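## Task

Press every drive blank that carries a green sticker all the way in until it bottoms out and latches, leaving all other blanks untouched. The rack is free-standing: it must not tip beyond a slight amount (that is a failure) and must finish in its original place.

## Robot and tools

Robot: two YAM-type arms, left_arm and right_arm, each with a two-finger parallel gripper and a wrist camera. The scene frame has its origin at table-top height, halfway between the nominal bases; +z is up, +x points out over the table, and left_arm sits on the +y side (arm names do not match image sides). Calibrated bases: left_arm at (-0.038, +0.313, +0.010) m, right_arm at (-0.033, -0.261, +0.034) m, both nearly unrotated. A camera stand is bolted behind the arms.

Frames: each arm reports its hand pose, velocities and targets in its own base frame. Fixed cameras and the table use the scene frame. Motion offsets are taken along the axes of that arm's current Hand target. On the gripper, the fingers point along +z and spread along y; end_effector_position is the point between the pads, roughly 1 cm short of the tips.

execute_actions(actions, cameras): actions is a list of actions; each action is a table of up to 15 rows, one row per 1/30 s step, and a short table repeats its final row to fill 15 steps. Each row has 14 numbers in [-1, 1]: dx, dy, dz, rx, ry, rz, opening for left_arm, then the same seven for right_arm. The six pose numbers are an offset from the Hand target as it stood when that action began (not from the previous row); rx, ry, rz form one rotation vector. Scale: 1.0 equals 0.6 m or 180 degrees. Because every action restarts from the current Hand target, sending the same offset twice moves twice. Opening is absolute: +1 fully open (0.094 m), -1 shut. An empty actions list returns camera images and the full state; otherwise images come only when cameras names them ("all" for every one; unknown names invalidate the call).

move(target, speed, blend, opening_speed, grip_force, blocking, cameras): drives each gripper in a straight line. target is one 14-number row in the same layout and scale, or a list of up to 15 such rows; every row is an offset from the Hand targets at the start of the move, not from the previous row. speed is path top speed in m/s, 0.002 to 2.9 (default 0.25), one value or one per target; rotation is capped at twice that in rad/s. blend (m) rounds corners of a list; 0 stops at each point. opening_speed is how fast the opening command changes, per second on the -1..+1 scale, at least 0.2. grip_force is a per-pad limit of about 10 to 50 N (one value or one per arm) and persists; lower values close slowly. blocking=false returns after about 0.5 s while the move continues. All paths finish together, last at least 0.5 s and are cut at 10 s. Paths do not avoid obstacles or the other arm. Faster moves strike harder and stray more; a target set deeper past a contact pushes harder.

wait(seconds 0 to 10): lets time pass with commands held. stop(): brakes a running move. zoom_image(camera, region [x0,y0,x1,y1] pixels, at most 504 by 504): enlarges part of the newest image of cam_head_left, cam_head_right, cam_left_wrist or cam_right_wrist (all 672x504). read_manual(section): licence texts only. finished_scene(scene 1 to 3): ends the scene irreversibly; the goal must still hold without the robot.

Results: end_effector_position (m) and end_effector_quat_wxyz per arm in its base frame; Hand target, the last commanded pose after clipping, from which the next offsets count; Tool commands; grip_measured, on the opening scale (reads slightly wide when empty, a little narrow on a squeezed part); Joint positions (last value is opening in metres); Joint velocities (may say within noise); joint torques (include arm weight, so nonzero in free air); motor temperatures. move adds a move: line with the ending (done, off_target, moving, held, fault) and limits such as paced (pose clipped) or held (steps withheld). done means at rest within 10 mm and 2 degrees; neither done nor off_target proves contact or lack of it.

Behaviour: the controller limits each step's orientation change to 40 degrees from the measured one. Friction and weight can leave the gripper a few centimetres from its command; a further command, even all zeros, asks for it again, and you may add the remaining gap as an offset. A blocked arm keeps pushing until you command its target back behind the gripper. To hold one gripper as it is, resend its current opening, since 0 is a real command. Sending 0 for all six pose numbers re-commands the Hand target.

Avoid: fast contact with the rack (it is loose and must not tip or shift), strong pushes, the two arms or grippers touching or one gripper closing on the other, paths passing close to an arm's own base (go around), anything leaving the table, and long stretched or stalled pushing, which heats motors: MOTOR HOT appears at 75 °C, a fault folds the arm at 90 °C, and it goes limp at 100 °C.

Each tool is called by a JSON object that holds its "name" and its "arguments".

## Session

{"name": "execute_actions", "arguments": {"actions": []}}

Scene clock: 0.00 s.
left_arm: end_effector_position=(+0.2935, -0.0334, +0.1522) grip_measured=+1.000 end_effector_quat_wxyz=(+0.535, +0.080, +0.740, -0.399) | right_arm: end_effector_position=(+0.3196, -0.0230, +0.1139) grip_measured=+1.000 end_effector_quat_wxyz=(+0.622, -0.102, +0.726, +0.276)
Joint positions: left_arm=[0.495 1.246 0.244 0.672 1.226 -0.222 0.094] | right_arm=[-0.621 1.705 0.217 1.293 -1.171 0.098 0.094]
Joint velocities: within noise
Joint torques (N m): no reading
Motor temperatures (°C): left_arm=[30 32 31 29 33 30 32] | right_arm=[30 33 35 33 30 31 32]
Heat: left arm: 33 °C; right arm: 35 °C.
Hand target: left_arm +0.2948, -0.0321, +0.1579; +0.541, +0.087, +0.737, -0.395 | right_arm +0.3213, -0.0227, +0.1184; +0.626, -0.111, +0.722, +0.273
Tool commands: left_gripper/opening=+1.0 right_gripper/opening=+1.0
camera_calibration:
cam_left_wrist: T_world_to_cam=[[-0.545732, -0.663612, 0.511659, 0.0605729], [-0.685967, 0.00310112, -0.727626, 0.350772], [0.481275, -0.74807, -0.456909, -0.00874788], [0, 0, 0, 1]] pos_world=[0.277885, 0.0325651, 0.220241]
cam_right_wrist: T_world_to_cam=[[0.4902, -0.834883, -0.250349, -0.148862], [-0.532019, -0.059091, -0.844668, 0.302608], [0.690406, 0.547246, -0.47314, -0.0601504], [0, 0, 0, 1]] pos_world=[0.275493, -0.0734838, 0.189876]

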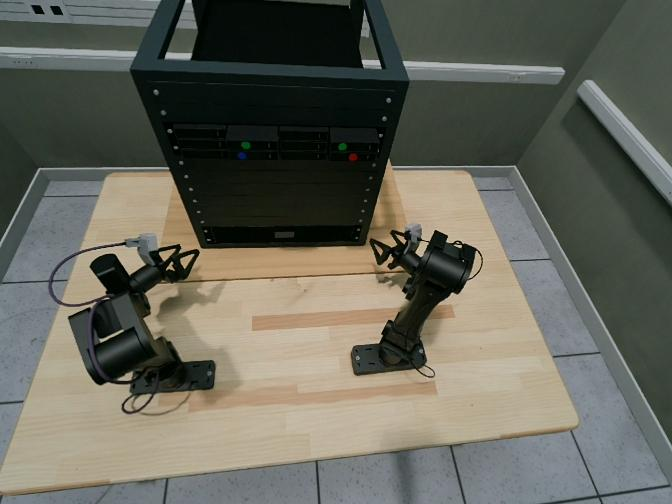

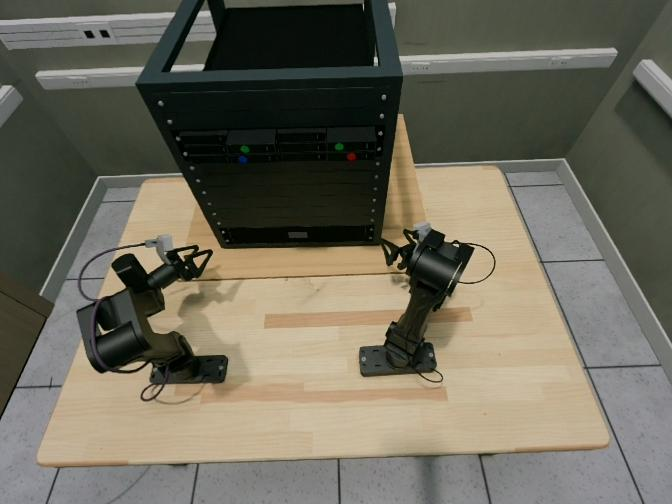

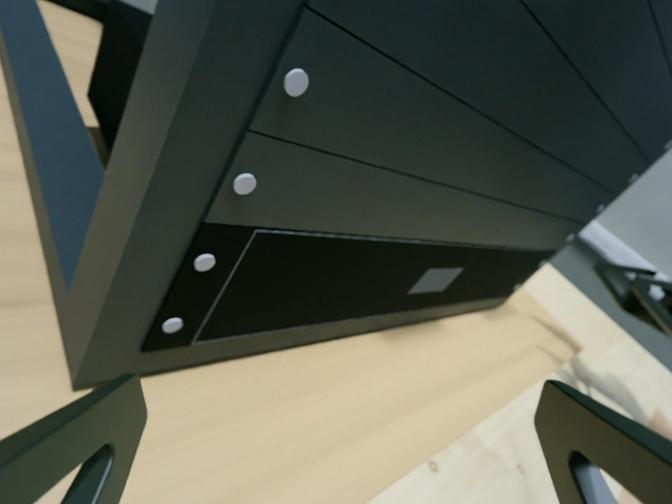

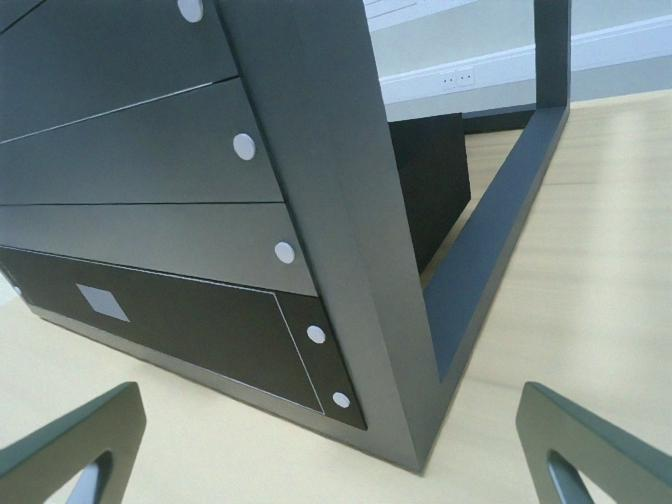

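{"name": "zoom_image", "arguments": {"camera": "cam_head_left", "region": [150, 100, 400, 180]}}

{"name": "zoom_image", "arguments": {"camera": "cam_head_right", "region": [160, 105, 410, 185]}}

Scaled by 2.016.

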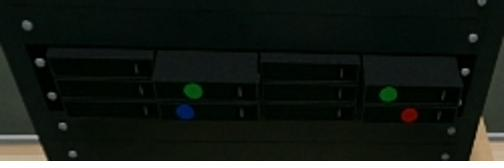

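Scaled by 2.016.

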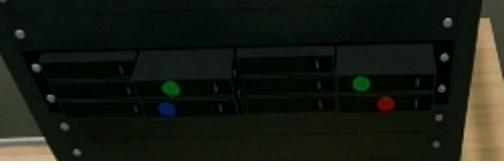

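{"name": "zoom_image", "arguments": {"camera": "cam_head_left", "region": [218, 115, 288, 167]}}

{"name": "zoom_image", "arguments": {"camera": "cam_head_left", "region": [318, 118, 388, 170]}}

{"name": "zoom_image", "arguments": {"camera": "cam_head_right", "region": [218, 120, 288, 172]}}

{"name": "zoom_image", "arguments": {"camera": "cam_head_right", "region": [318, 120, 388, 172]}}

Scaled by 7.200.

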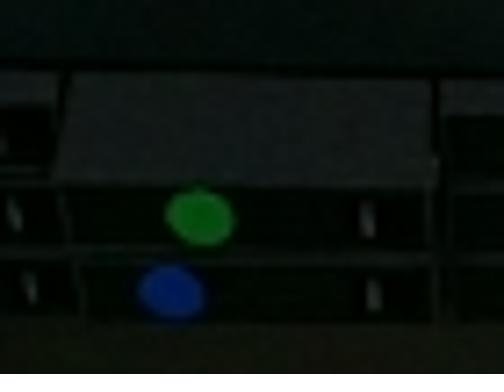

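Scaled by 7.200.

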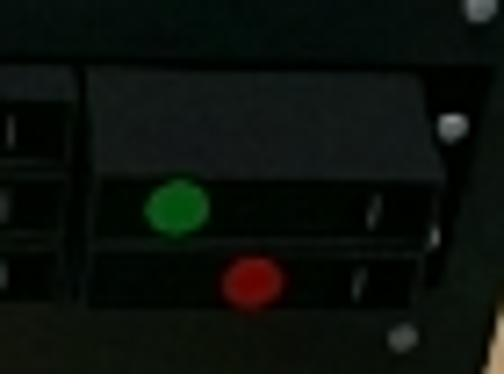

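Scaled by 7.200.

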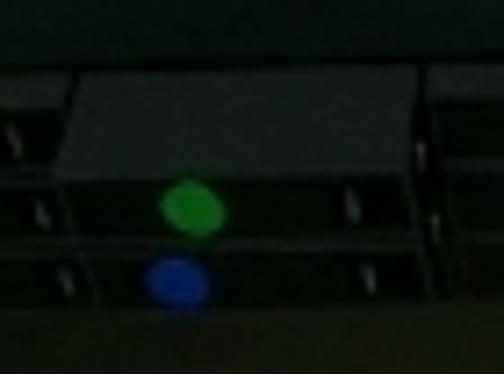

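Scaled by 7.200.

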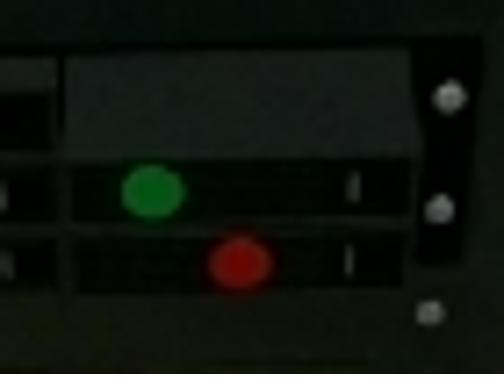

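{"name": "move", "arguments": {"target": [[-0.1615, -0.2138, 0.0753, -0.0904, -0.0402, 0.0741, -0.96, -0.1945, 0.1315, 0.0275, 0.1099, -0.0247, -0.0357, -0.96], [-0.3470, -0.4972, 0.1658, -0.1808, -0.0803, 0.1481, -0.96, -0.4818, 0.3550, 0.0162, 0.2197, -0.0493, -0.0713, -0.96]], "speed": 0.24, "blend": 0.04, "cameras": ["all"]}}

Scene clock: 51.57 s.
left_arm: end_effector_position=(+0.2849, -0.2412, +0.4696) grip_measured=-0.957 end_effector_quat_wxyz=(+0.708, +0.048, +0.702, -0.061) | right_arm: end_effector_position=(+0.2821, +0.1104, +0.4396) grip_measured=-0.956 end_effector_quat_wxyz=(+0.704, +0.041, +0.707, -0.055)
Joint positions: left_arm=[-1.111 1.246 1.405 -0.144 -0.957 -0.005 0.002] | right_arm=[0.91 0.967 1.156 -0.197 1.046 -0.013 0.002]
Joint torques (N m): left_arm=[-0.31 -3.66 9.85 1.27 -0.1 0.09] | right_arm=[0.28 -0.47 9.83 0.81 0.08 0.07]
Heat: left arm: 33 °C; right arm: 36 °C.
Hand target: left_arm +0.2844, -0.2376, +0.4740; +0.705, +0.049, +0.705, -0.050 | right_arm +0.2782, +0.1061, +0.4510; +0.705, +0.050, +0.705, -0.050
Off the commanded pose: left_arm 0.006 m, 1 deg | right_arm 0.013 m, 1 deg.
move: off_target (right_arm)
camera_calibration:
cam_left_wrist: T_world_to_cam=[[-0.1585, -0.987079, 0.0235182, -0.203524], [-0.411928, 0.0444606, -0.910131, 0.594031], [0.897325, -0.153944, -0.413653, -0.0104979], [0, 0, 0, 1]] pos_world=[0.22186, -0.228922, 0.54109]
cam_right_wrist: T_world_to_cam=[[-0.140794, -0.989123, 0.0425773, 0.12861], [-0.422549, 0.0211432, -0.906093, 0.552878], [0.895338, -0.145563, -0.42093, 0.0425022], [0, 0, 0, 1]] pos_world=[0.213672, 0.121708, 0.513373]

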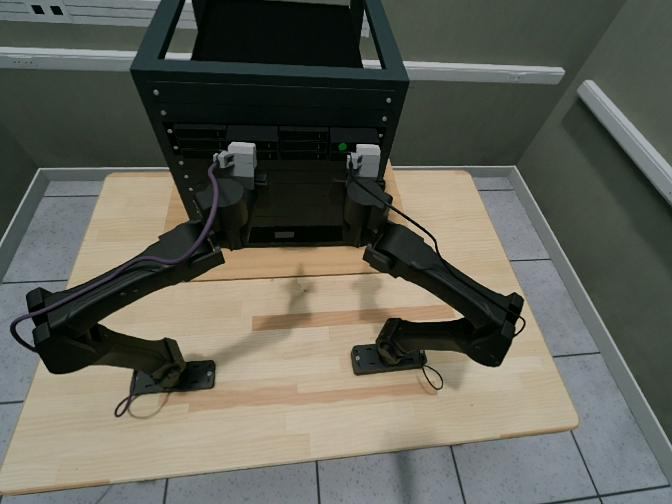

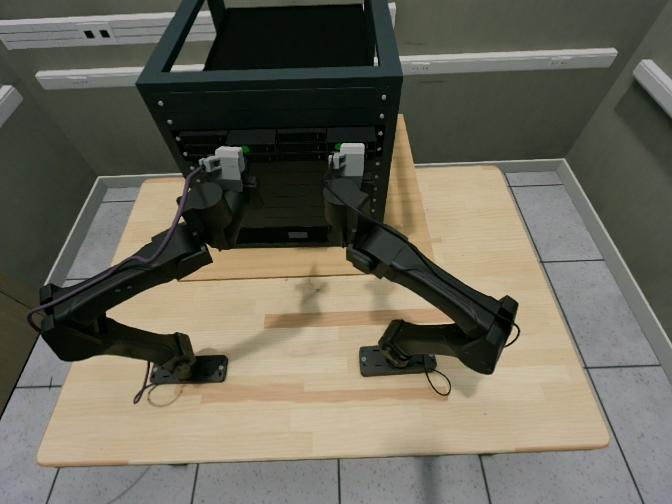

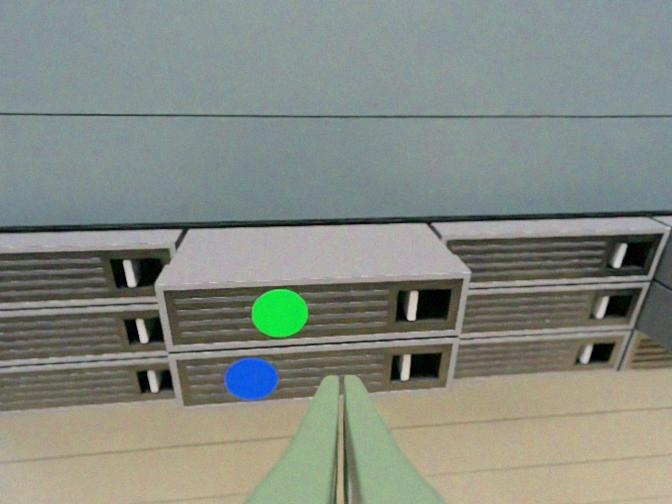

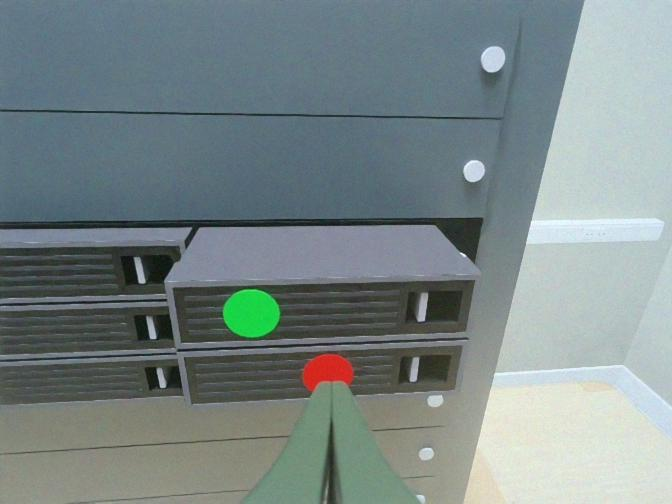

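{"name": "move", "arguments": {"target": [0.01, 0.00928, 0.0576, 0, 0, 0, -0.96, -0.00667, 0.0015, 0.04692, 0, 0, 0, -0.96], "speed": 0.07, "cameras": ["cam_left_wrist", "cam_right_wrist"]}}

Scene clock: 72.20 s.
left_arm: end_effector_position=(+0.3182, -0.2374, +0.4569) grip_measured=-0.957 end_effector_quat_wxyz=(+0.700, +0.052, +0.711, -0.041) | right_arm: end_effector_position=(+0.3092, +0.1057, +0.4384) grip_measured=-0.956 end_effector_quat_wxyz=(+0.697, +0.039, +0.713, -0.066)
Joint positions: left_arm=[-0.996 1.297 1.416 -0.144 -0.864 -0.005 0.002] | right_arm=[0.786 1.03 1.194 -0.197 0.935 -0.013 0.002]
Joint torques (N m): left_arm=[0.31 -4.49 9.63 1.78 0.14 0.08] | right_arm=[-0.4 -1.25 10.21 1 -0.11 0.11]
Heat: left arm: 33 °C; right arm: 37 °C.
Hand target: left_arm +0.3194, -0.2370, +0.4680; +0.705, +0.049, +0.705, -0.050 | right_arm +0.3062, +0.1031, +0.4550; +0.705, +0.050, +0.705, -0.050
Off the commanded pose: left_arm 0.011 m, 1 deg | right_arm 0.017 m, 3 deg.
move: off_target (left_arm, right_arm)
camera_calibration:
cam_left_wrist: T_world_to_cam=[[-0.13624, -0.990647, -0.00761388, -0.187861], [-0.431316, 0.066233, -0.899766, 0.602639], [0.891855, -0.119301, -0.436306, -0.0247087], [0, 0, 0, 1]] pos_world=[0.25637, -0.228966, 0.530024]
cam_right_wrist: T_world_to_cam=[[-0.152943, -0.986275, 0.0622177, 0.122751], [-0.438706, 0.0113462, -0.898559, 0.5661], [0.88552, -0.164723, -0.434419, 0.0280426], [0, 0, 0, 1]] pos_world=[0.242293, 0.119262, 0.51322]
Images, in order (width x height): cam_left_wrist 672x504, cam_right_wrist 672x504.

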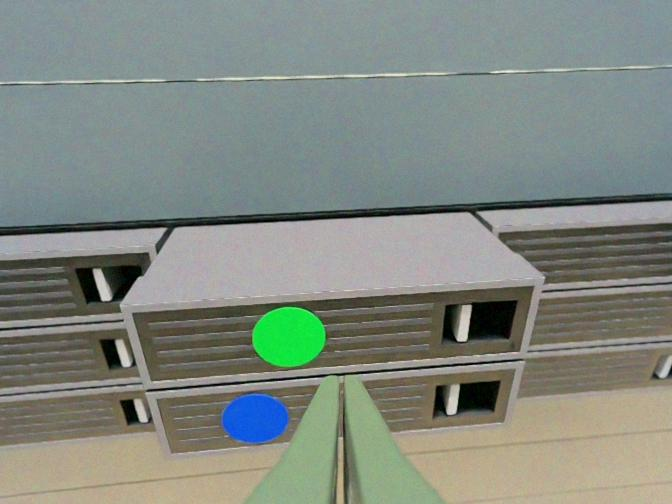

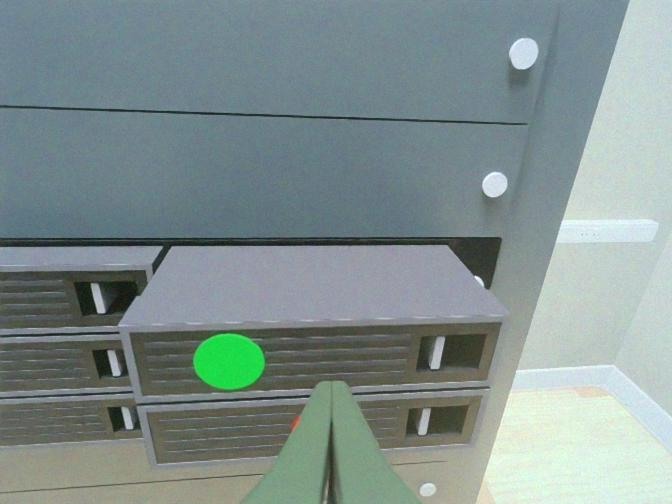

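{"name": "move", "arguments": {"target": [-0.01, 0.0026, 0.01983, 0, 0, 0, -0.96, -0.005, 0.0033, 0.03317, 0, 0, 0, -0.96], "speed": 0.05, "cameras": ["cam_left_wrist", "cam_right_wrist"]}}

Scene clock: 79.43 s.
left_arm: end_effector_position=(+0.3301, -0.2374, +0.4662) grip_measured=-0.957 end_effector_quat_wxyz=(+0.704, +0.047, +0.707, -0.046) | right_arm: end_effector_position=(+0.3288, +0.1039, +0.4390) grip_measured=-0.956 end_effector_quat_wxyz=(+0.693, +0.037, +0.717, -0.069)
Joint positions: left_arm=[-0.958 1.329 1.465 -0.144 -0.825 -0.005 0.002] | right_arm=[0.711 1.082 1.233 -0.197 0.861 -0.013 0.002]
Joint torques (N m): left_arm=[0.38 -4.71 9.73 1.64 0.18 0.06] | right_arm=[-0.43 -1.68 10.21 1.2 -0.11 0.09]
Heat: left arm: 34 °C; right arm: 38 °C.
Hand target: left_arm +0.3314, -0.2371, +0.4740; +0.705, +0.049, +0.705, -0.050 | right_arm +0.3262, +0.1023, +0.4580; +0.705, +0.050, +0.705, -0.050
Off the commanded pose: left_arm 0.008 m, 1 deg | right_arm 0.019 m, 3 deg.
move: off_target (right_arm)
camera_calibration:
cam_left_wrist: T_world_to_cam=[[-0.136458, -0.990631, 0.00533714, -0.192184], [-0.423253, 0.0534298, -0.904435, 0.612559], [0.895677, -0.125677, -0.426578, -0.038665], [0, 0, 0, 1]] pos_world=[0.267674, -0.227972, 0.538552]
cam_right_wrist: T_world_to_cam=[[-0.153315, -0.985608, 0.0712163, 0.120114], [-0.449539, 0.00538496, -0.893245, 0.577125], [0.880005, -0.168962, -0.443894, 0.0171114], [0, 0, 0, 1]] pos_world=[0.262797, 0.118168, 0.514556]
Images, in order (width x height): cam_left_wrist 672x504, cam_right_wrist 672x504.

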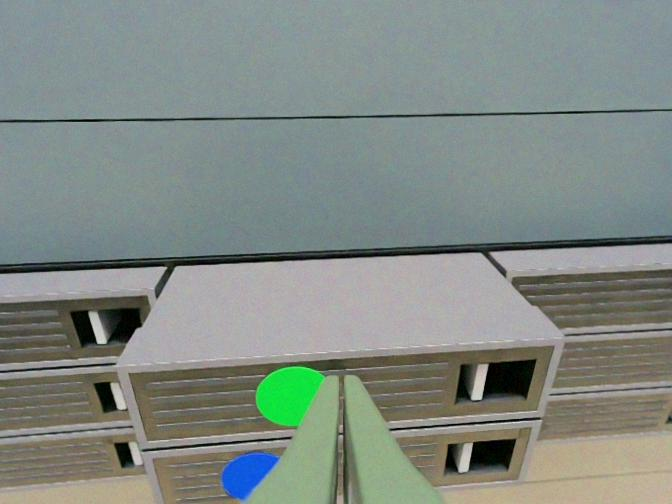

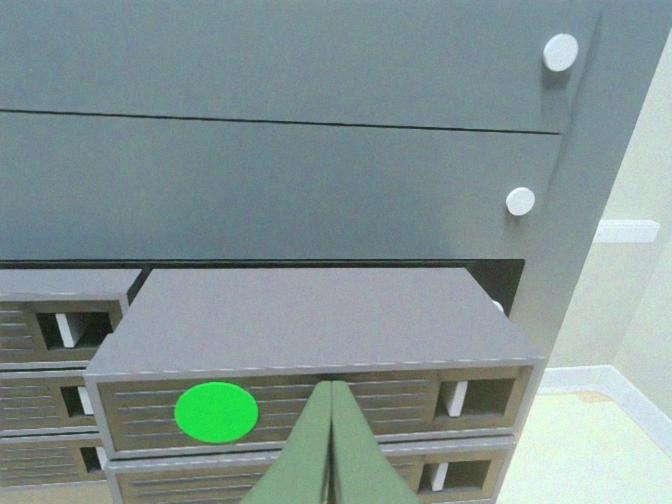

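{"name": "zoom_image", "arguments": {"camera": "cam_right_wrist", "region": [80, 340, 560, 504]}}

{"name": "zoom_image", "arguments": {"camera": "cam_left_wrist", "region": [110, 330, 590, 504]}}

Scaled by 1.050.

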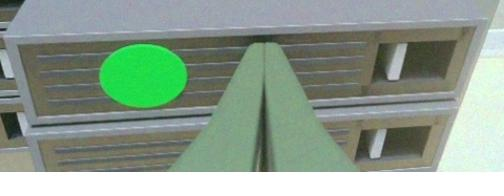

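Scaled by 1.050.

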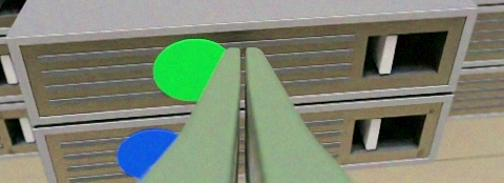

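{"name": "move", "arguments": {"target": [0, 0.0026, 0.01983, 0, 0, 0, -0.96, 0.01, 0.00195, 0.01997, 0, 0, 0, -0.96], "speed": 0.05, "cameras": ["cam_left_wrist", "cam_right_wrist"]}}

Scene clock: 87.93 s.
left_arm: end_effector_position=(+0.3417, -0.2374, +0.4650) grip_measured=-0.957 end_effector_quat_wxyz=(+0.702, +0.049, +0.709, -0.045) | right_arm: end_effector_position=(+0.3381, +0.1043, +0.4328) grip_measured=-0.956 end_effector_quat_wxyz=(+0.687, +0.030, +0.722, -0.070)
Joint positions: left_arm=[-0.923 1.354 1.484 -0.144 -0.79 -0.005 0.002] | right_arm=[0.679 1.102 1.233 -0.197 0.821 -0.012 0.002]
Joint torques (N m): left_arm=[0.42 -4.82 9.83 1.69 0.19 0.05] | right_arm=[-0.5 -1.92 8.99 1.57 -0.13 0.11]
Motor temperatures (°C): left_arm=[30 32 34 33 33 30 32] | right_arm=[30 33 40 36 30 31 33]
Heat: left arm: 34 °C; right arm: 40 °C.
Hand target: left_arm +0.3434, -0.2372, +0.4740; +0.705, +0.049, +0.705, -0.050 | right_arm +0.3382, +0.1017, +0.4519; +0.705, +0.050, +0.706, -0.050
Off the commanded pose: left_arm 0.009 m, 1 deg | right_arm 0.019 m, 4 deg.
move: off_target (right_arm)
camera_calibration:
cam_left_wrist: T_world_to_cam=[[-0.136574, -0.990629, 0.00122477, -0.188706], [-0.426817, 0.0577278, -0.902493, 0.617727], [0.893966, -0.12378, -0.430702, -0.0466326], [0, 0, 0, 1]] pos_world=[0.279572, -0.22837, 0.537641]
cam_right_wrist: T_world_to_cam=[[-0.144862, -0.985922, 0.0835049, 0.114224], [-0.464071, -0.00683638, -0.885772, 0.578632], [0.873873, -0.167067, -0.456547, 0.0135955], [0, 0, 0, 1]] pos_world=[0.273192, 0.118843, 0.509204]
Images, in order (width x height): cam_left_wrist 672x504, cam_right_wrist 672x504.

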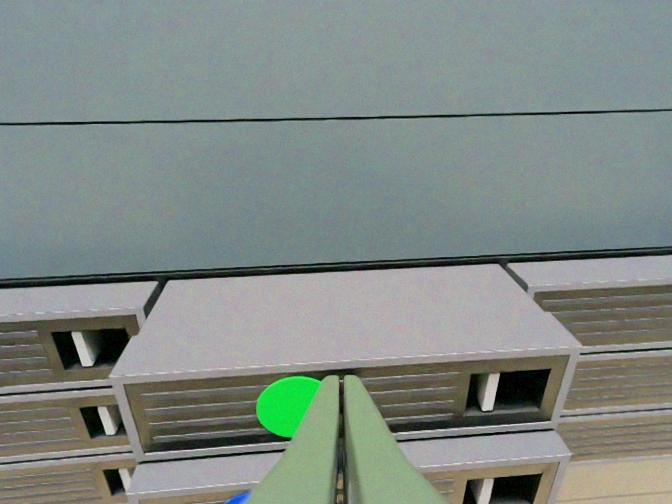

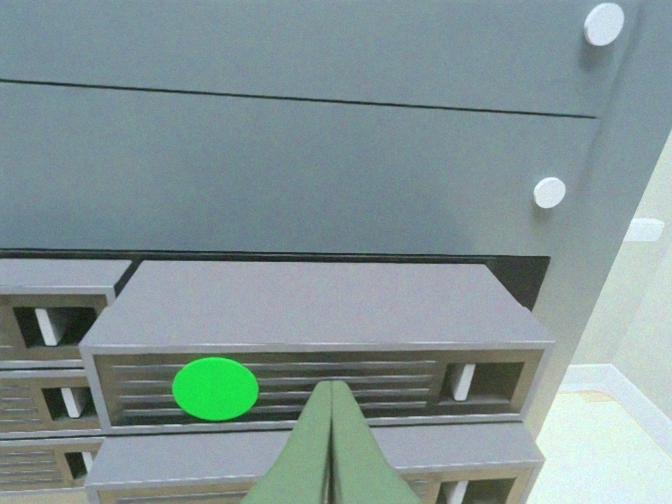

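{"name": "move", "arguments": {"target": [[0, -0.0055, -0.0413, 0, 0, 0, -0.96, -0.005, -0.0055, -0.0548, 0, 0, 0, -0.96], [0, -0.0055, -0.0413, -0.04362, 0.04362, -0.4986, -0.96, -0.005, -0.0055, -0.0548, 0.04362, 0.04362, 0.4986, -0.96]], "speed": [0.08, 0.35], "blend": 0.004, "cameras": ["cam_left_wrist", "cam_right_wrist"]}}

Scene clock: 110.73 s.
left_arm: end_effector_position=(+0.3174, -0.2403, +0.4751) grip_measured=-0.957 end_effector_quat_wxyz=(+0.421, -0.500, +0.571, -0.496) | right_arm: end_effector_position=(+0.3080, +0.1093, +0.4468) grip_measured=-0.956 end_effector_quat_wxyz=(+0.487, +0.574, +0.507, +0.421)
Joint positions: left_arm=[-0.992 1.409 1.754 -0.573 -0.83 -1.755 0.002] | right_arm=[0.784 1.139 1.483 -0.625 0.899 1.782 0.002]
Joint torques (N m): left_arm=[0.39 -4.45 9.09 1.29 -0.04 -0.06] | right_arm=[-0.44 -1.42 9.28 0.81 0.06 0.09]
Heat: left arm: 34 °C; right arm: 41 °C.
Hand target: left_arm +0.3184, -0.2370, +0.4739; +0.421, -0.502, +0.578, -0.485 | right_arm +0.3052, +0.1031, +0.4550; +0.485, +0.578, +0.502, +0.421
Off the commanded pose: left_arm 0.004 m, 1 deg | right_arm 0.011 m, 1 deg.
move: off_target (right_arm)
camera_calibration:
cam_left_wrist: T_world_to_cam=[[0.149567, -0.00125675, 0.988751, -0.517093], [-0.543897, -0.835213, 0.0812133, -0.0281263], [0.825715, -0.549926, -0.125604, -0.246573], [0, 0, 0, 1]] pos_world=[0.265642, -0.159738, 0.482589]
cam_right_wrist: T_world_to_cam=[[-0.181461, -0.0100943, -0.983346, 0.494862], [-0.291461, 0.955571, 0.0439754, 0.00330854], [0.939214, 0.294587, -0.176341, -0.148712], [0, 0, 0, 1]] pos_world=[0.230435, 0.0456425, 0.460251]
Images, in order (width x height): cam_left_wrist 672x504, cam_right_wrist 672x504.

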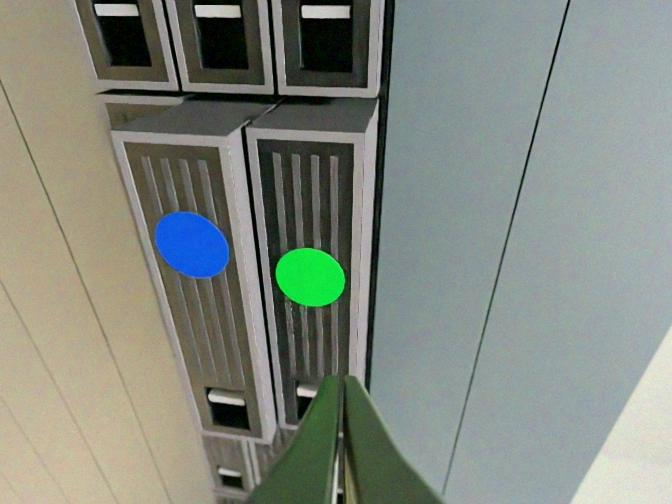

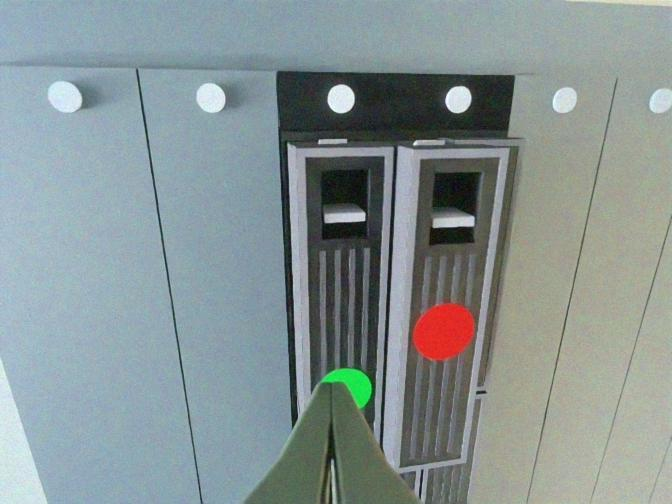

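{"name": "zoom_image", "arguments": {"camera": "cam_right_wrist", "region": [260, 110, 560, 490]}}

{"name": "zoom_image", "arguments": {"camera": "cam_left_wrist", "region": [80, 60, 420, 500]}}

Scaled by 1.326.

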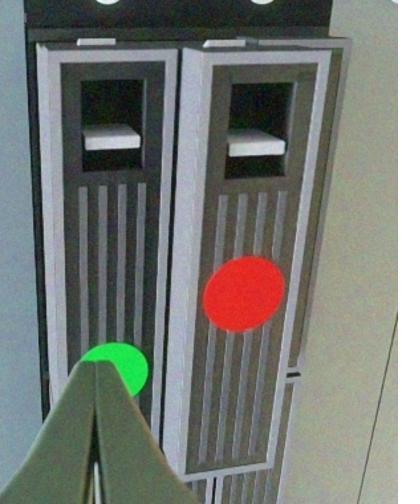

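Scaled by 1.145.

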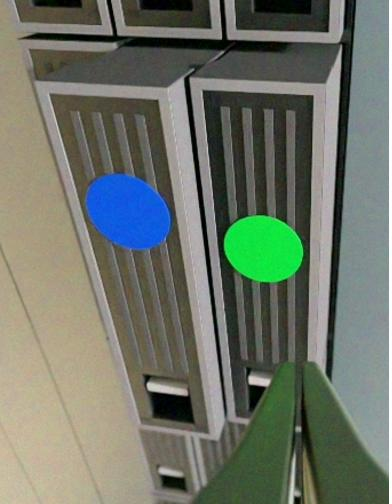

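{"name": "move", "arguments": {"target": [-0.0022, 0.01355, 0.01917, 0, 0, 0, -0.96, 0.00196, -0.0064, 0.02135, 0, 0, 0, -0.96], "speed": 0.06, "cameras": ["cam_left_wrist", "cam_right_wrist"]}}

Scene clock: 124.10 s.
left_arm: end_effector_position=(+0.3251, -0.2369, +0.4661) grip_measured=-0.957 end_effector_quat_wxyz=(+0.420, -0.502, +0.578, -0.488) | right_arm: end_effector_position=(+0.3174, +0.1030, +0.4416) grip_measured=-0.956 end_effector_quat_wxyz=(+0.484, +0.580, +0.508, +0.413)
Joint positions: left_arm=[-0.96 1.409 1.734 -0.573 -0.799 -1.755 0.002] | right_arm=[0.731 1.151 1.483 -0.625 0.855 1.782 0.002]
Joint torques (N m): left_arm=[0.25 -4.98 6.37 1.89 -0.08 0.03] | right_arm=[-0.4 -1.7 7.06 1.31 0.08 -0.07]
Heat: left arm: 34 °C; right arm: 40 °C.
Hand target: left_arm +0.3284, -0.2371, +0.4639; +0.421, -0.502, +0.578, -0.485 | right_arm +0.3172, +0.1025, +0.4489; +0.485, +0.578, +0.502, +0.421
Off the commanded pose: left_arm 0.004 m, 0 deg | right_arm 0.007 m, 1 deg.
move: done
camera_calibration:
cam_left_wrist: T_world_to_cam=[[0.166758, -0.0127949, 0.985915, -0.516335], [-0.54098, -0.837161, 0.0806373, -0.0215103], [0.824337, -0.546808, -0.146525, -0.24126], [0, 0, 0, 1]] pos_world=[0.273346, -0.156537, 0.475446]
cam_right_wrist: T_world_to_cam=[[-0.198973, -0.00711067, -0.979979, 0.495095], [-0.279801, 0.958763, 0.0498536, 0.0056991], [0.939213, 0.284119, -0.192758, -0.148273], [0, 0, 0, 1]] pos_world=[0.239366, 0.0401836, 0.456318]
Images, in order (width x height): cam_left_wrist 672x504, cam_right_wrist 672x504.

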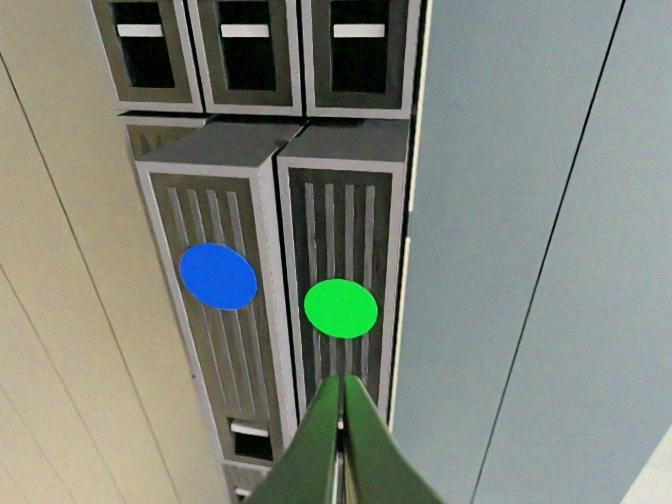

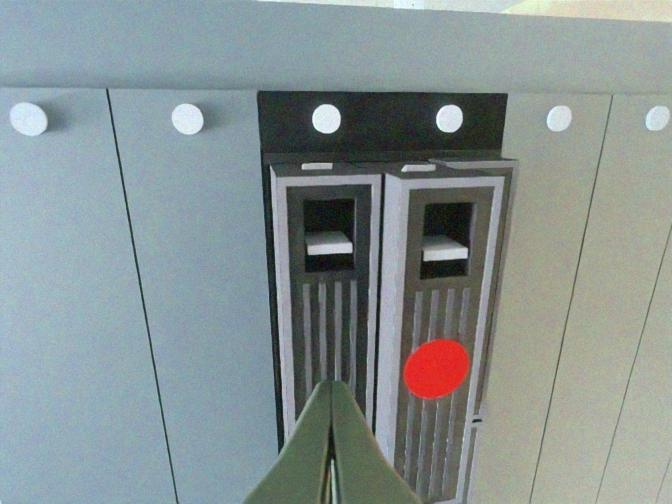

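{"name": "move", "arguments": {"target": [[0, -0.01149, -0.00203, 0, 0, 0, -0.96, 0, 0.01149, -0.00203, 0, 0, 0, -0.96], [-0.00378, -0.01964, 0.02505, 0, 0, 0, -0.96, 0.00332, 0.02053, 0.03008, 0, 0, 0, -0.96]], "speed": 0.05, "blend": 0.002, "cameras": ["cam_left_wrist", "cam_right_wrist"]}}

Scene clock: 130.50 s.
left_arm: end_effector_position=(+0.3434, -0.2391, +0.4671) grip_measured=-0.957 end_effector_quat_wxyz=(+0.416, -0.507, +0.577, -0.488) | right_arm: end_effector_position=(+0.3381, +0.1032, +0.4361) grip_measured=-0.956 end_effector_quat_wxyz=(+0.481, +0.584, +0.518, +0.399)
Joint positions: left_arm=[-0.909 1.459 1.786 -0.573 -0.75 -1.755 0.002] | right_arm=[0.665 1.212 1.521 -0.625 0.792 1.768 0.002]
Joint torques (N m): left_arm=[0.5 -5.31 8.95 1.79 0 0.25] | right_arm=[-0.43 -2.44 9.68 1.44 0.06 -0.18]
Heat: left arm: 34 °C; right arm: 39 °C.
Hand target: left_arm +0.3454, -0.2372, +0.4729; +0.421, -0.502, +0.578, -0.485 | right_arm +0.3372, +0.1018, +0.4579; +0.485, +0.578, +0.502, +0.421
Off the commanded pose: left_arm 0.006 m, 1 deg | right_arm 0.022 m, 3 deg.
move: off_target (right_arm)
camera_calibration:
cam_left_wrist: T_world_to_cam=[[0.175232, -0.00438277, 0.984517, -0.520627], [-0.537525, -0.83822, 0.0919413, -0.020258], [0.82484, -0.545314, -0.149239, -0.255938], [0, 0, 0, 1]] pos_world=[0.291449, -0.158829, 0.476234]
cam_right_wrist: T_world_to_cam=[[-0.230152, -0.020513, -0.972939, 0.502711], [-0.275458, 0.960263, 0.0449145, 0.012137], [0.933356, 0.278341, -0.226657, -0.151468], [0, 0, 0, 1]] pos_world=[0.260417, 0.0408172, 0.454231]
Images, in order (width x height): cam_left_wrist 672x504, cam_right_wrist 672x504.

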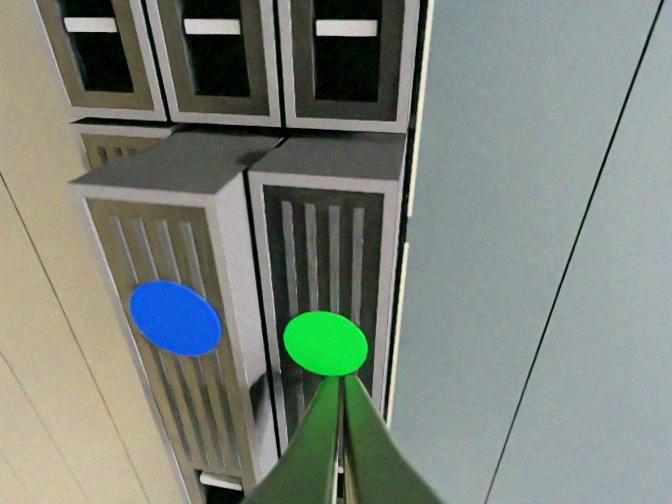

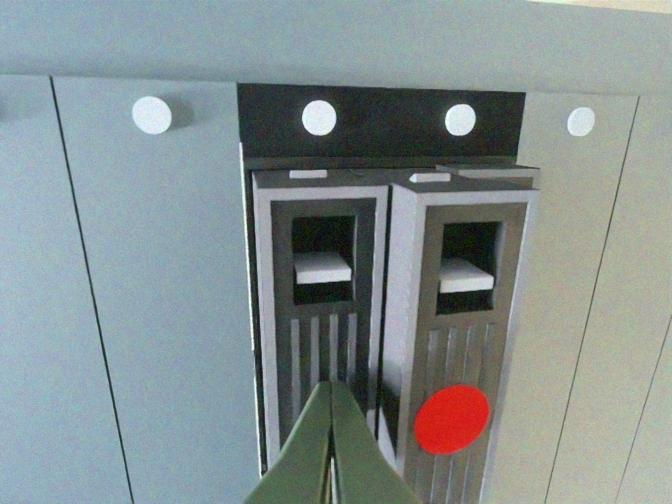

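{"name": "move", "arguments": {"target": [-0.00308, -0.00893, 0.02188, 0, 0, 0, -0.96, 0.00135, 0.0138, 0.01103, 0, 0, 0, -0.96], "speed": 0.05, "cameras": ["cam_left_wrist", "cam_right_wrist"]}}

Scene clock: 133.20 s.
left_arm: end_effector_position=(+0.3570, -0.2390, +0.4707) grip_measured=-0.957 end_effector_quat_wxyz=(+0.416, -0.507, +0.576, -0.488) | right_arm: end_effector_position=(+0.3454, +0.1056, +0.4467) grip_measured=-0.956 end_effector_quat_wxyz=(+0.479, +0.582, +0.515, +0.407)
Joint positions: left_arm=[-0.871 1.496 1.832 -0.573 -0.713 -1.744 0.002] | right_arm=[0.648 1.245 1.575 -0.625 0.768 1.759 0.002]
Joint torques (N m): left_arm=[0.35 -5.65 8.96 1.7 -0.03 0.16] | right_arm=[-0.36 -2.47 9.37 1.33 0.03 -0.19]
Heat: left arm: 34 °C; right arm: 39 °C.
Hand target: left_arm +0.3594, -0.2373, +0.4759; +0.422, -0.502, +0.578, -0.485 | right_arm +0.3451, +0.1014, +0.4649; +0.485, +0.578, +0.502, +0.421
Off the commanded pose: left_arm 0.006 m, 1 deg | right_arm 0.019 m, 2 deg.
move: off_target (right_arm)
camera_calibration:
cam_left_wrist: T_world_to_cam=[[0.174823, -0.0024031, 0.984597, -0.525959], [-0.537171, -0.838293, 0.0933329, -0.0139625], [0.825157, -0.545214, -0.147844, -0.267343], [0, 0, 0, 1]] pos_world=[0.305049, -0.158728, 0.479636]
cam_right_wrist: T_world_to_cam=[[-0.218938, -0.0118692, -0.975667, 0.511197], [-0.283499, 0.957563, 0.0519677, 0.0113271], [0.933646, 0.287978, -0.213012, -0.163728], [0, 0, 0, 1]] pos_world=[0.267995, 0.0423712, 0.463293]
Images, in order (width x height): cam_left_wrist 672x504, cam_right_wrist 672x504.

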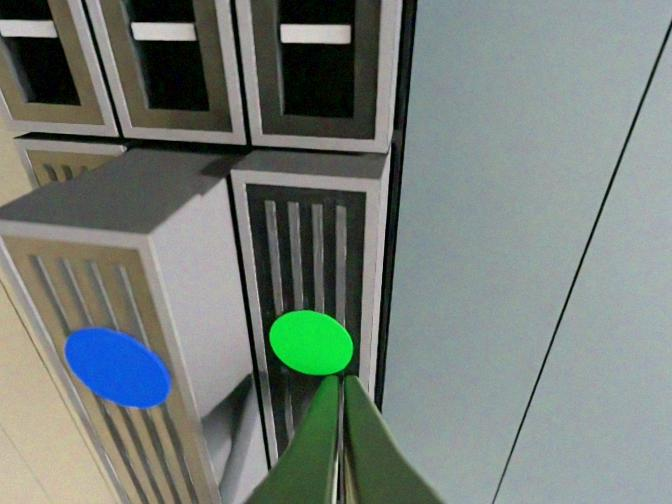

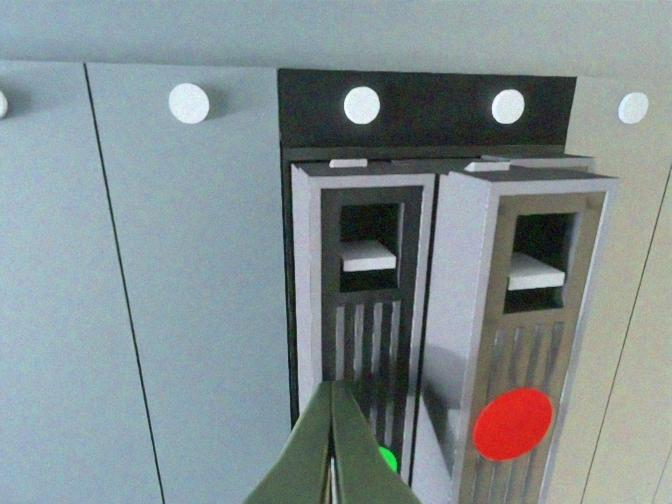

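{"name": "move", "arguments": {"target": [[0,0,0,0,0,0,-0.96,-0.0017,-0.0029,-0.0163,0,0,0,-0.96],[0,0,0,0,0,0,-0.96,-0.0017,-0.0160,-0.0140,0,0,0,-0.96]], "speed": 0.06, "cameras": ["cam_right_wrist", "cam_left_wrist"]}}

Scene clock: 137.93 s.
left_arm: end_effector_position=(+0.3570, -0.2391, +0.4707) grip_measured=-0.957 end_effector_quat_wxyz=(+0.416, -0.507, +0.576, -0.488) | right_arm: end_effector_position=(+0.3401, +0.1064, +0.4497) grip_measured=-0.956 end_effector_quat_wxyz=(+0.477, +0.579, +0.515, +0.414)
Joint positions: left_arm=[-0.871 1.496 1.832 -0.573 -0.713 -1.744 0.002] | right_arm=[0.66 1.228 1.569 -0.625 0.77 1.759 0.002]
Joint torques (N m): left_arm=[0.54 -5.61 9.05 1.76 -0.04 0.28] | right_arm=[0.57 -4.1 5.3 1.42 0.29 -0.07]
Heat: left arm: 34 °C; right arm: 40 °C.
Hand target: left_arm +0.3594, -0.2374, +0.4759; +0.421, -0.502, +0.578, -0.485 | right_arm +0.3352, +0.1018, +0.4569; +0.485, +0.579, +0.502, +0.421
Off the commanded pose: left_arm 0.006 m, 1 deg | right_arm 0.010 m, 2 deg.
move: done
camera_calibration:
cam_left_wrist: T_world_to_cam=[[0.174876, -0.0023838, 0.984588, -0.525967], [-0.537459, -0.838098, 0.0934306, -0.013975], [0.824958, -0.545515, -0.147844, -0.267385], [0, 0, 0, 1]] pos_world=[0.305049, -0.158828, 0.479636]
cam_right_wrist: T_world_to_cam=[[-0.209896, -0.00784158, -0.977692, 0.510355], [-0.293984, 0.9542, 0.0554608, 0.0112833], [0.932479, 0.299067, -0.202588, -0.163799], [0, 0, 0, 1]] pos_world=[0.263177, 0.0422222, 0.465161]
Images, in order (width x height): cam_left_wrist 672x504, cam_right_wrist 672x504.

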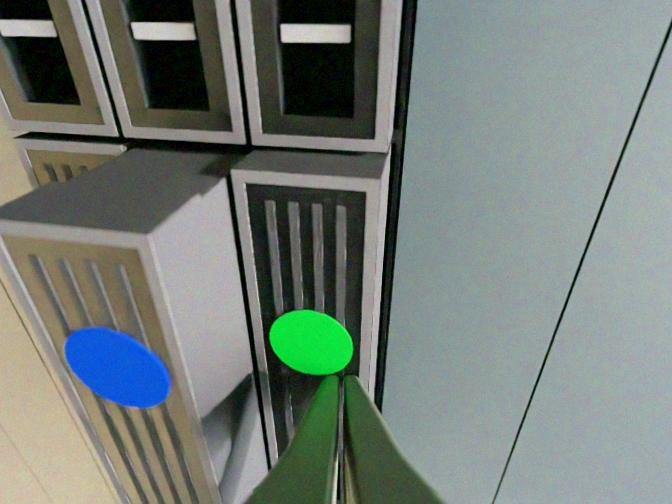

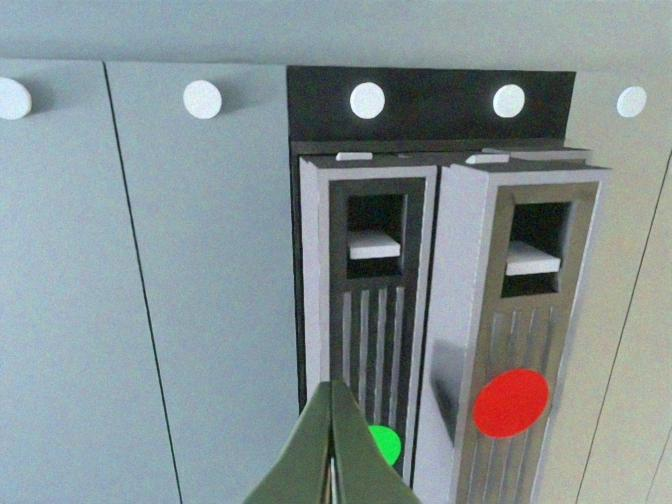

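{"name": "move", "arguments": {"target": [-0.0033,0.0023,0.0255,0,0,0,-0.96,0,-0.0197,0.0035,0,0,0,-0.96], "speed": 0.06, "cameras": ["cam_right_wrist", "cam_left_wrist"]}}

Scene clock: 141.73 s.
left_arm: end_effector_position=(+0.3682, -0.2380, +0.4643) grip_measured=-0.957 end_effector_quat_wxyz=(+0.415, -0.506, +0.583, -0.481) | right_arm: end_effector_position=(+0.3400, +0.1063, +0.4349) grip_measured=-0.956 end_effector_quat_wxyz=(+0.477, +0.580, +0.519, +0.409)
Joint positions: left_arm=[-0.837 1.516 1.838 -0.573 -0.677 -1.733 0.002] | right_arm=[0.66 1.205 1.498 -0.591 0.77 1.759 0.002]
Joint torques (N m): left_arm=[0.65 -5.3 8.8 2.1 -0.01 0.26] | right_arm=[0.55 -4.23 5.53 1.51 0.28 -0.07]
Heat: left arm: 34 °C; right arm: 39 °C.
Hand target: left_arm +0.3744, -0.2375, +0.4719; +0.421, -0.502, +0.578, -0.485 | right_arm +0.3352, +0.1018, +0.4450; +0.485, +0.578, +0.502, +0.421
Off the commanded pose: left_arm 0.010 m, 1 deg | right_arm 0.012 m, 3 deg.
move: off_target (right_arm)
camera_calibration:
cam_left_wrist: T_world_to_cam=[[0.188674, -0.0177903, 0.981879, -0.529136], [-0.538732, -0.837833, 0.0883405, -0.00354714], [0.821079, -0.545637, -0.167662, -0.266388], [0, 0, 0, 1]] pos_world=[0.316649, -0.157736, 0.475197]
cam_right_wrist: T_world_to_cam=[[-0.220071, -0.0157476, -0.975357, 0.499176], [-0.293458, 0.954621, 0.0508006, 0.0139054], [0.930296, 0.297406, -0.214706, -0.16055], [0, 0, 0, 1]] pos_world=[0.263294, 0.0423349, 0.451697]
Images, in order (width x height): cam_left_wrist 672x504, cam_right_wrist 672x504.

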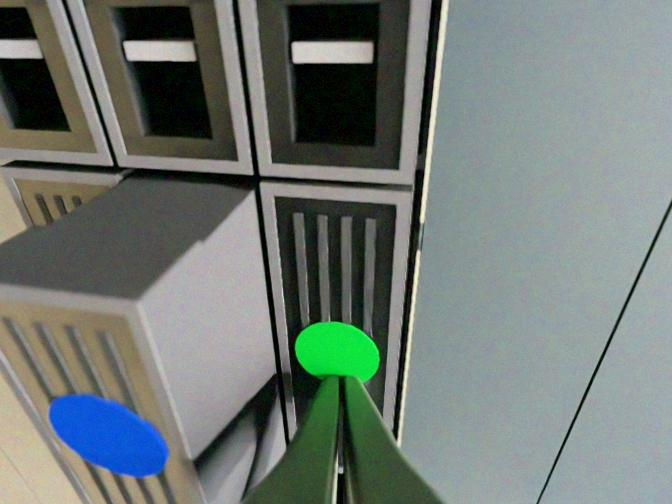

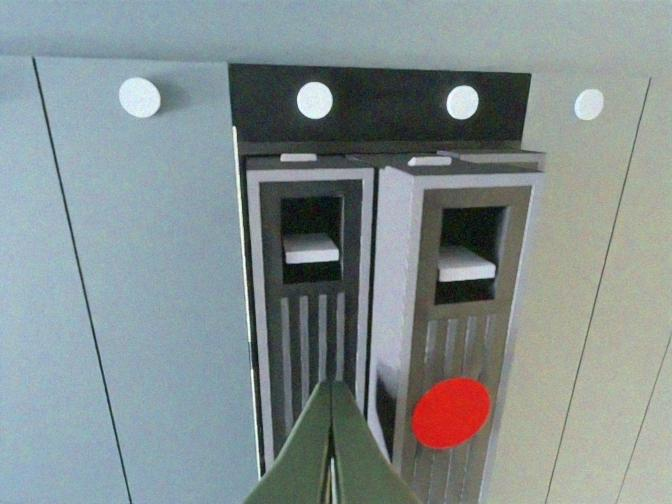

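{"name": "move", "arguments": {"target": [-0.0026,-0.0067,0.0189,0,0,0,-0.96,0,0.0213,-0.0038,0,0,0,-0.96], "speed": 0.06, "cameras": ["cam_right_wrist", "cam_left_wrist"]}}

Scene clock: 147.10 s.
left_arm: end_effector_position=(+0.3705, -0.2396, +0.4685) grip_measured=-0.958 end_effector_quat_wxyz=(+0.410, -0.502, +0.587, -0.485) | right_arm: end_effector_position=(+0.3388, +0.1053, +0.4450) grip_measured=-0.956 end_effector_quat_wxyz=(+0.478, +0.579, +0.511, +0.418)
Joint positions: left_arm=[-0.826 1.528 1.869 -0.587 -0.649 -1.727 0.002] | right_arm=[0.66 1.206 1.524 -0.591 0.77 1.759 0.002]
Joint torques (N m): left_arm=[2.21 -3.69 9.39 2.2 0.04 0.28] | right_arm=[0.64 -2.02 9.28 1.11 0.28 -0.08]
Heat: left arm: 35 °C; right arm: 39 °C.
Hand target: left_arm +0.3863, -0.2376, +0.4739; +0.421, -0.502, +0.578, -0.485 | right_arm +0.3352, +0.1018, +0.4579; +0.485, +0.578, +0.502, +0.421
Off the commanded pose: left_arm 0.017 m, 2 deg | right_arm 0.014 m, 1 deg.
move: off_target (left_arm, right_arm)
camera_calibration:
cam_left_wrist: T_world_to_cam=[[0.189582, -0.0188486, 0.981684, -0.534233], [-0.552753, -0.828379, 0.0908423, 0.00233626], [0.811494, -0.559851, -0.167465, -0.268351], [0, 0, 0, 1]] pos_world=[0.320338, -0.158371, 0.479296]
cam_right_wrist: T_world_to_cam=[[-0.201125, -0.00107676, -0.979565, 0.502635], [-0.294191, 0.953902, 0.0593552, 0.0105274], [0.934345, 0.300117, -0.192171, -0.168646], [0, 0, 0, 1]] pos_world=[0.261764, 0.0411128, 0.45933]
Images, in order (width x height): cam_left_wrist 672x504, cam_right_wrist 672x504.

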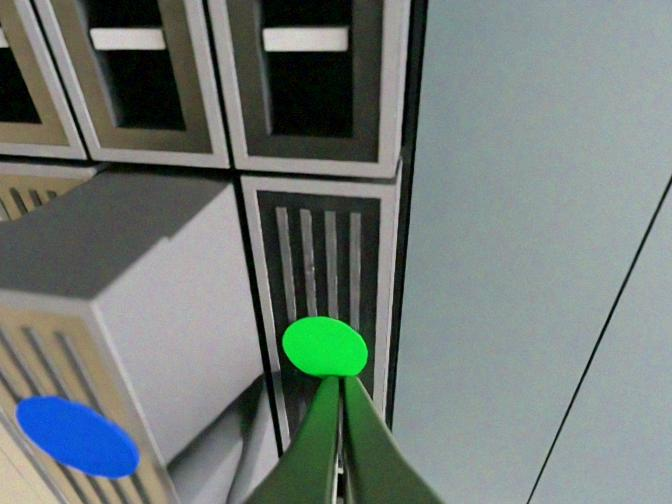

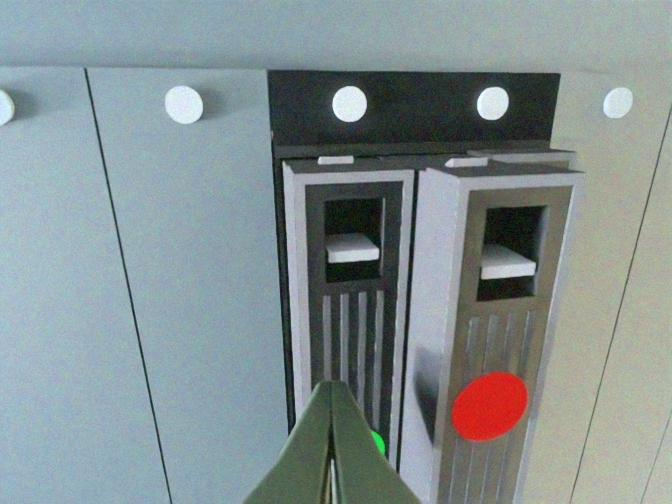

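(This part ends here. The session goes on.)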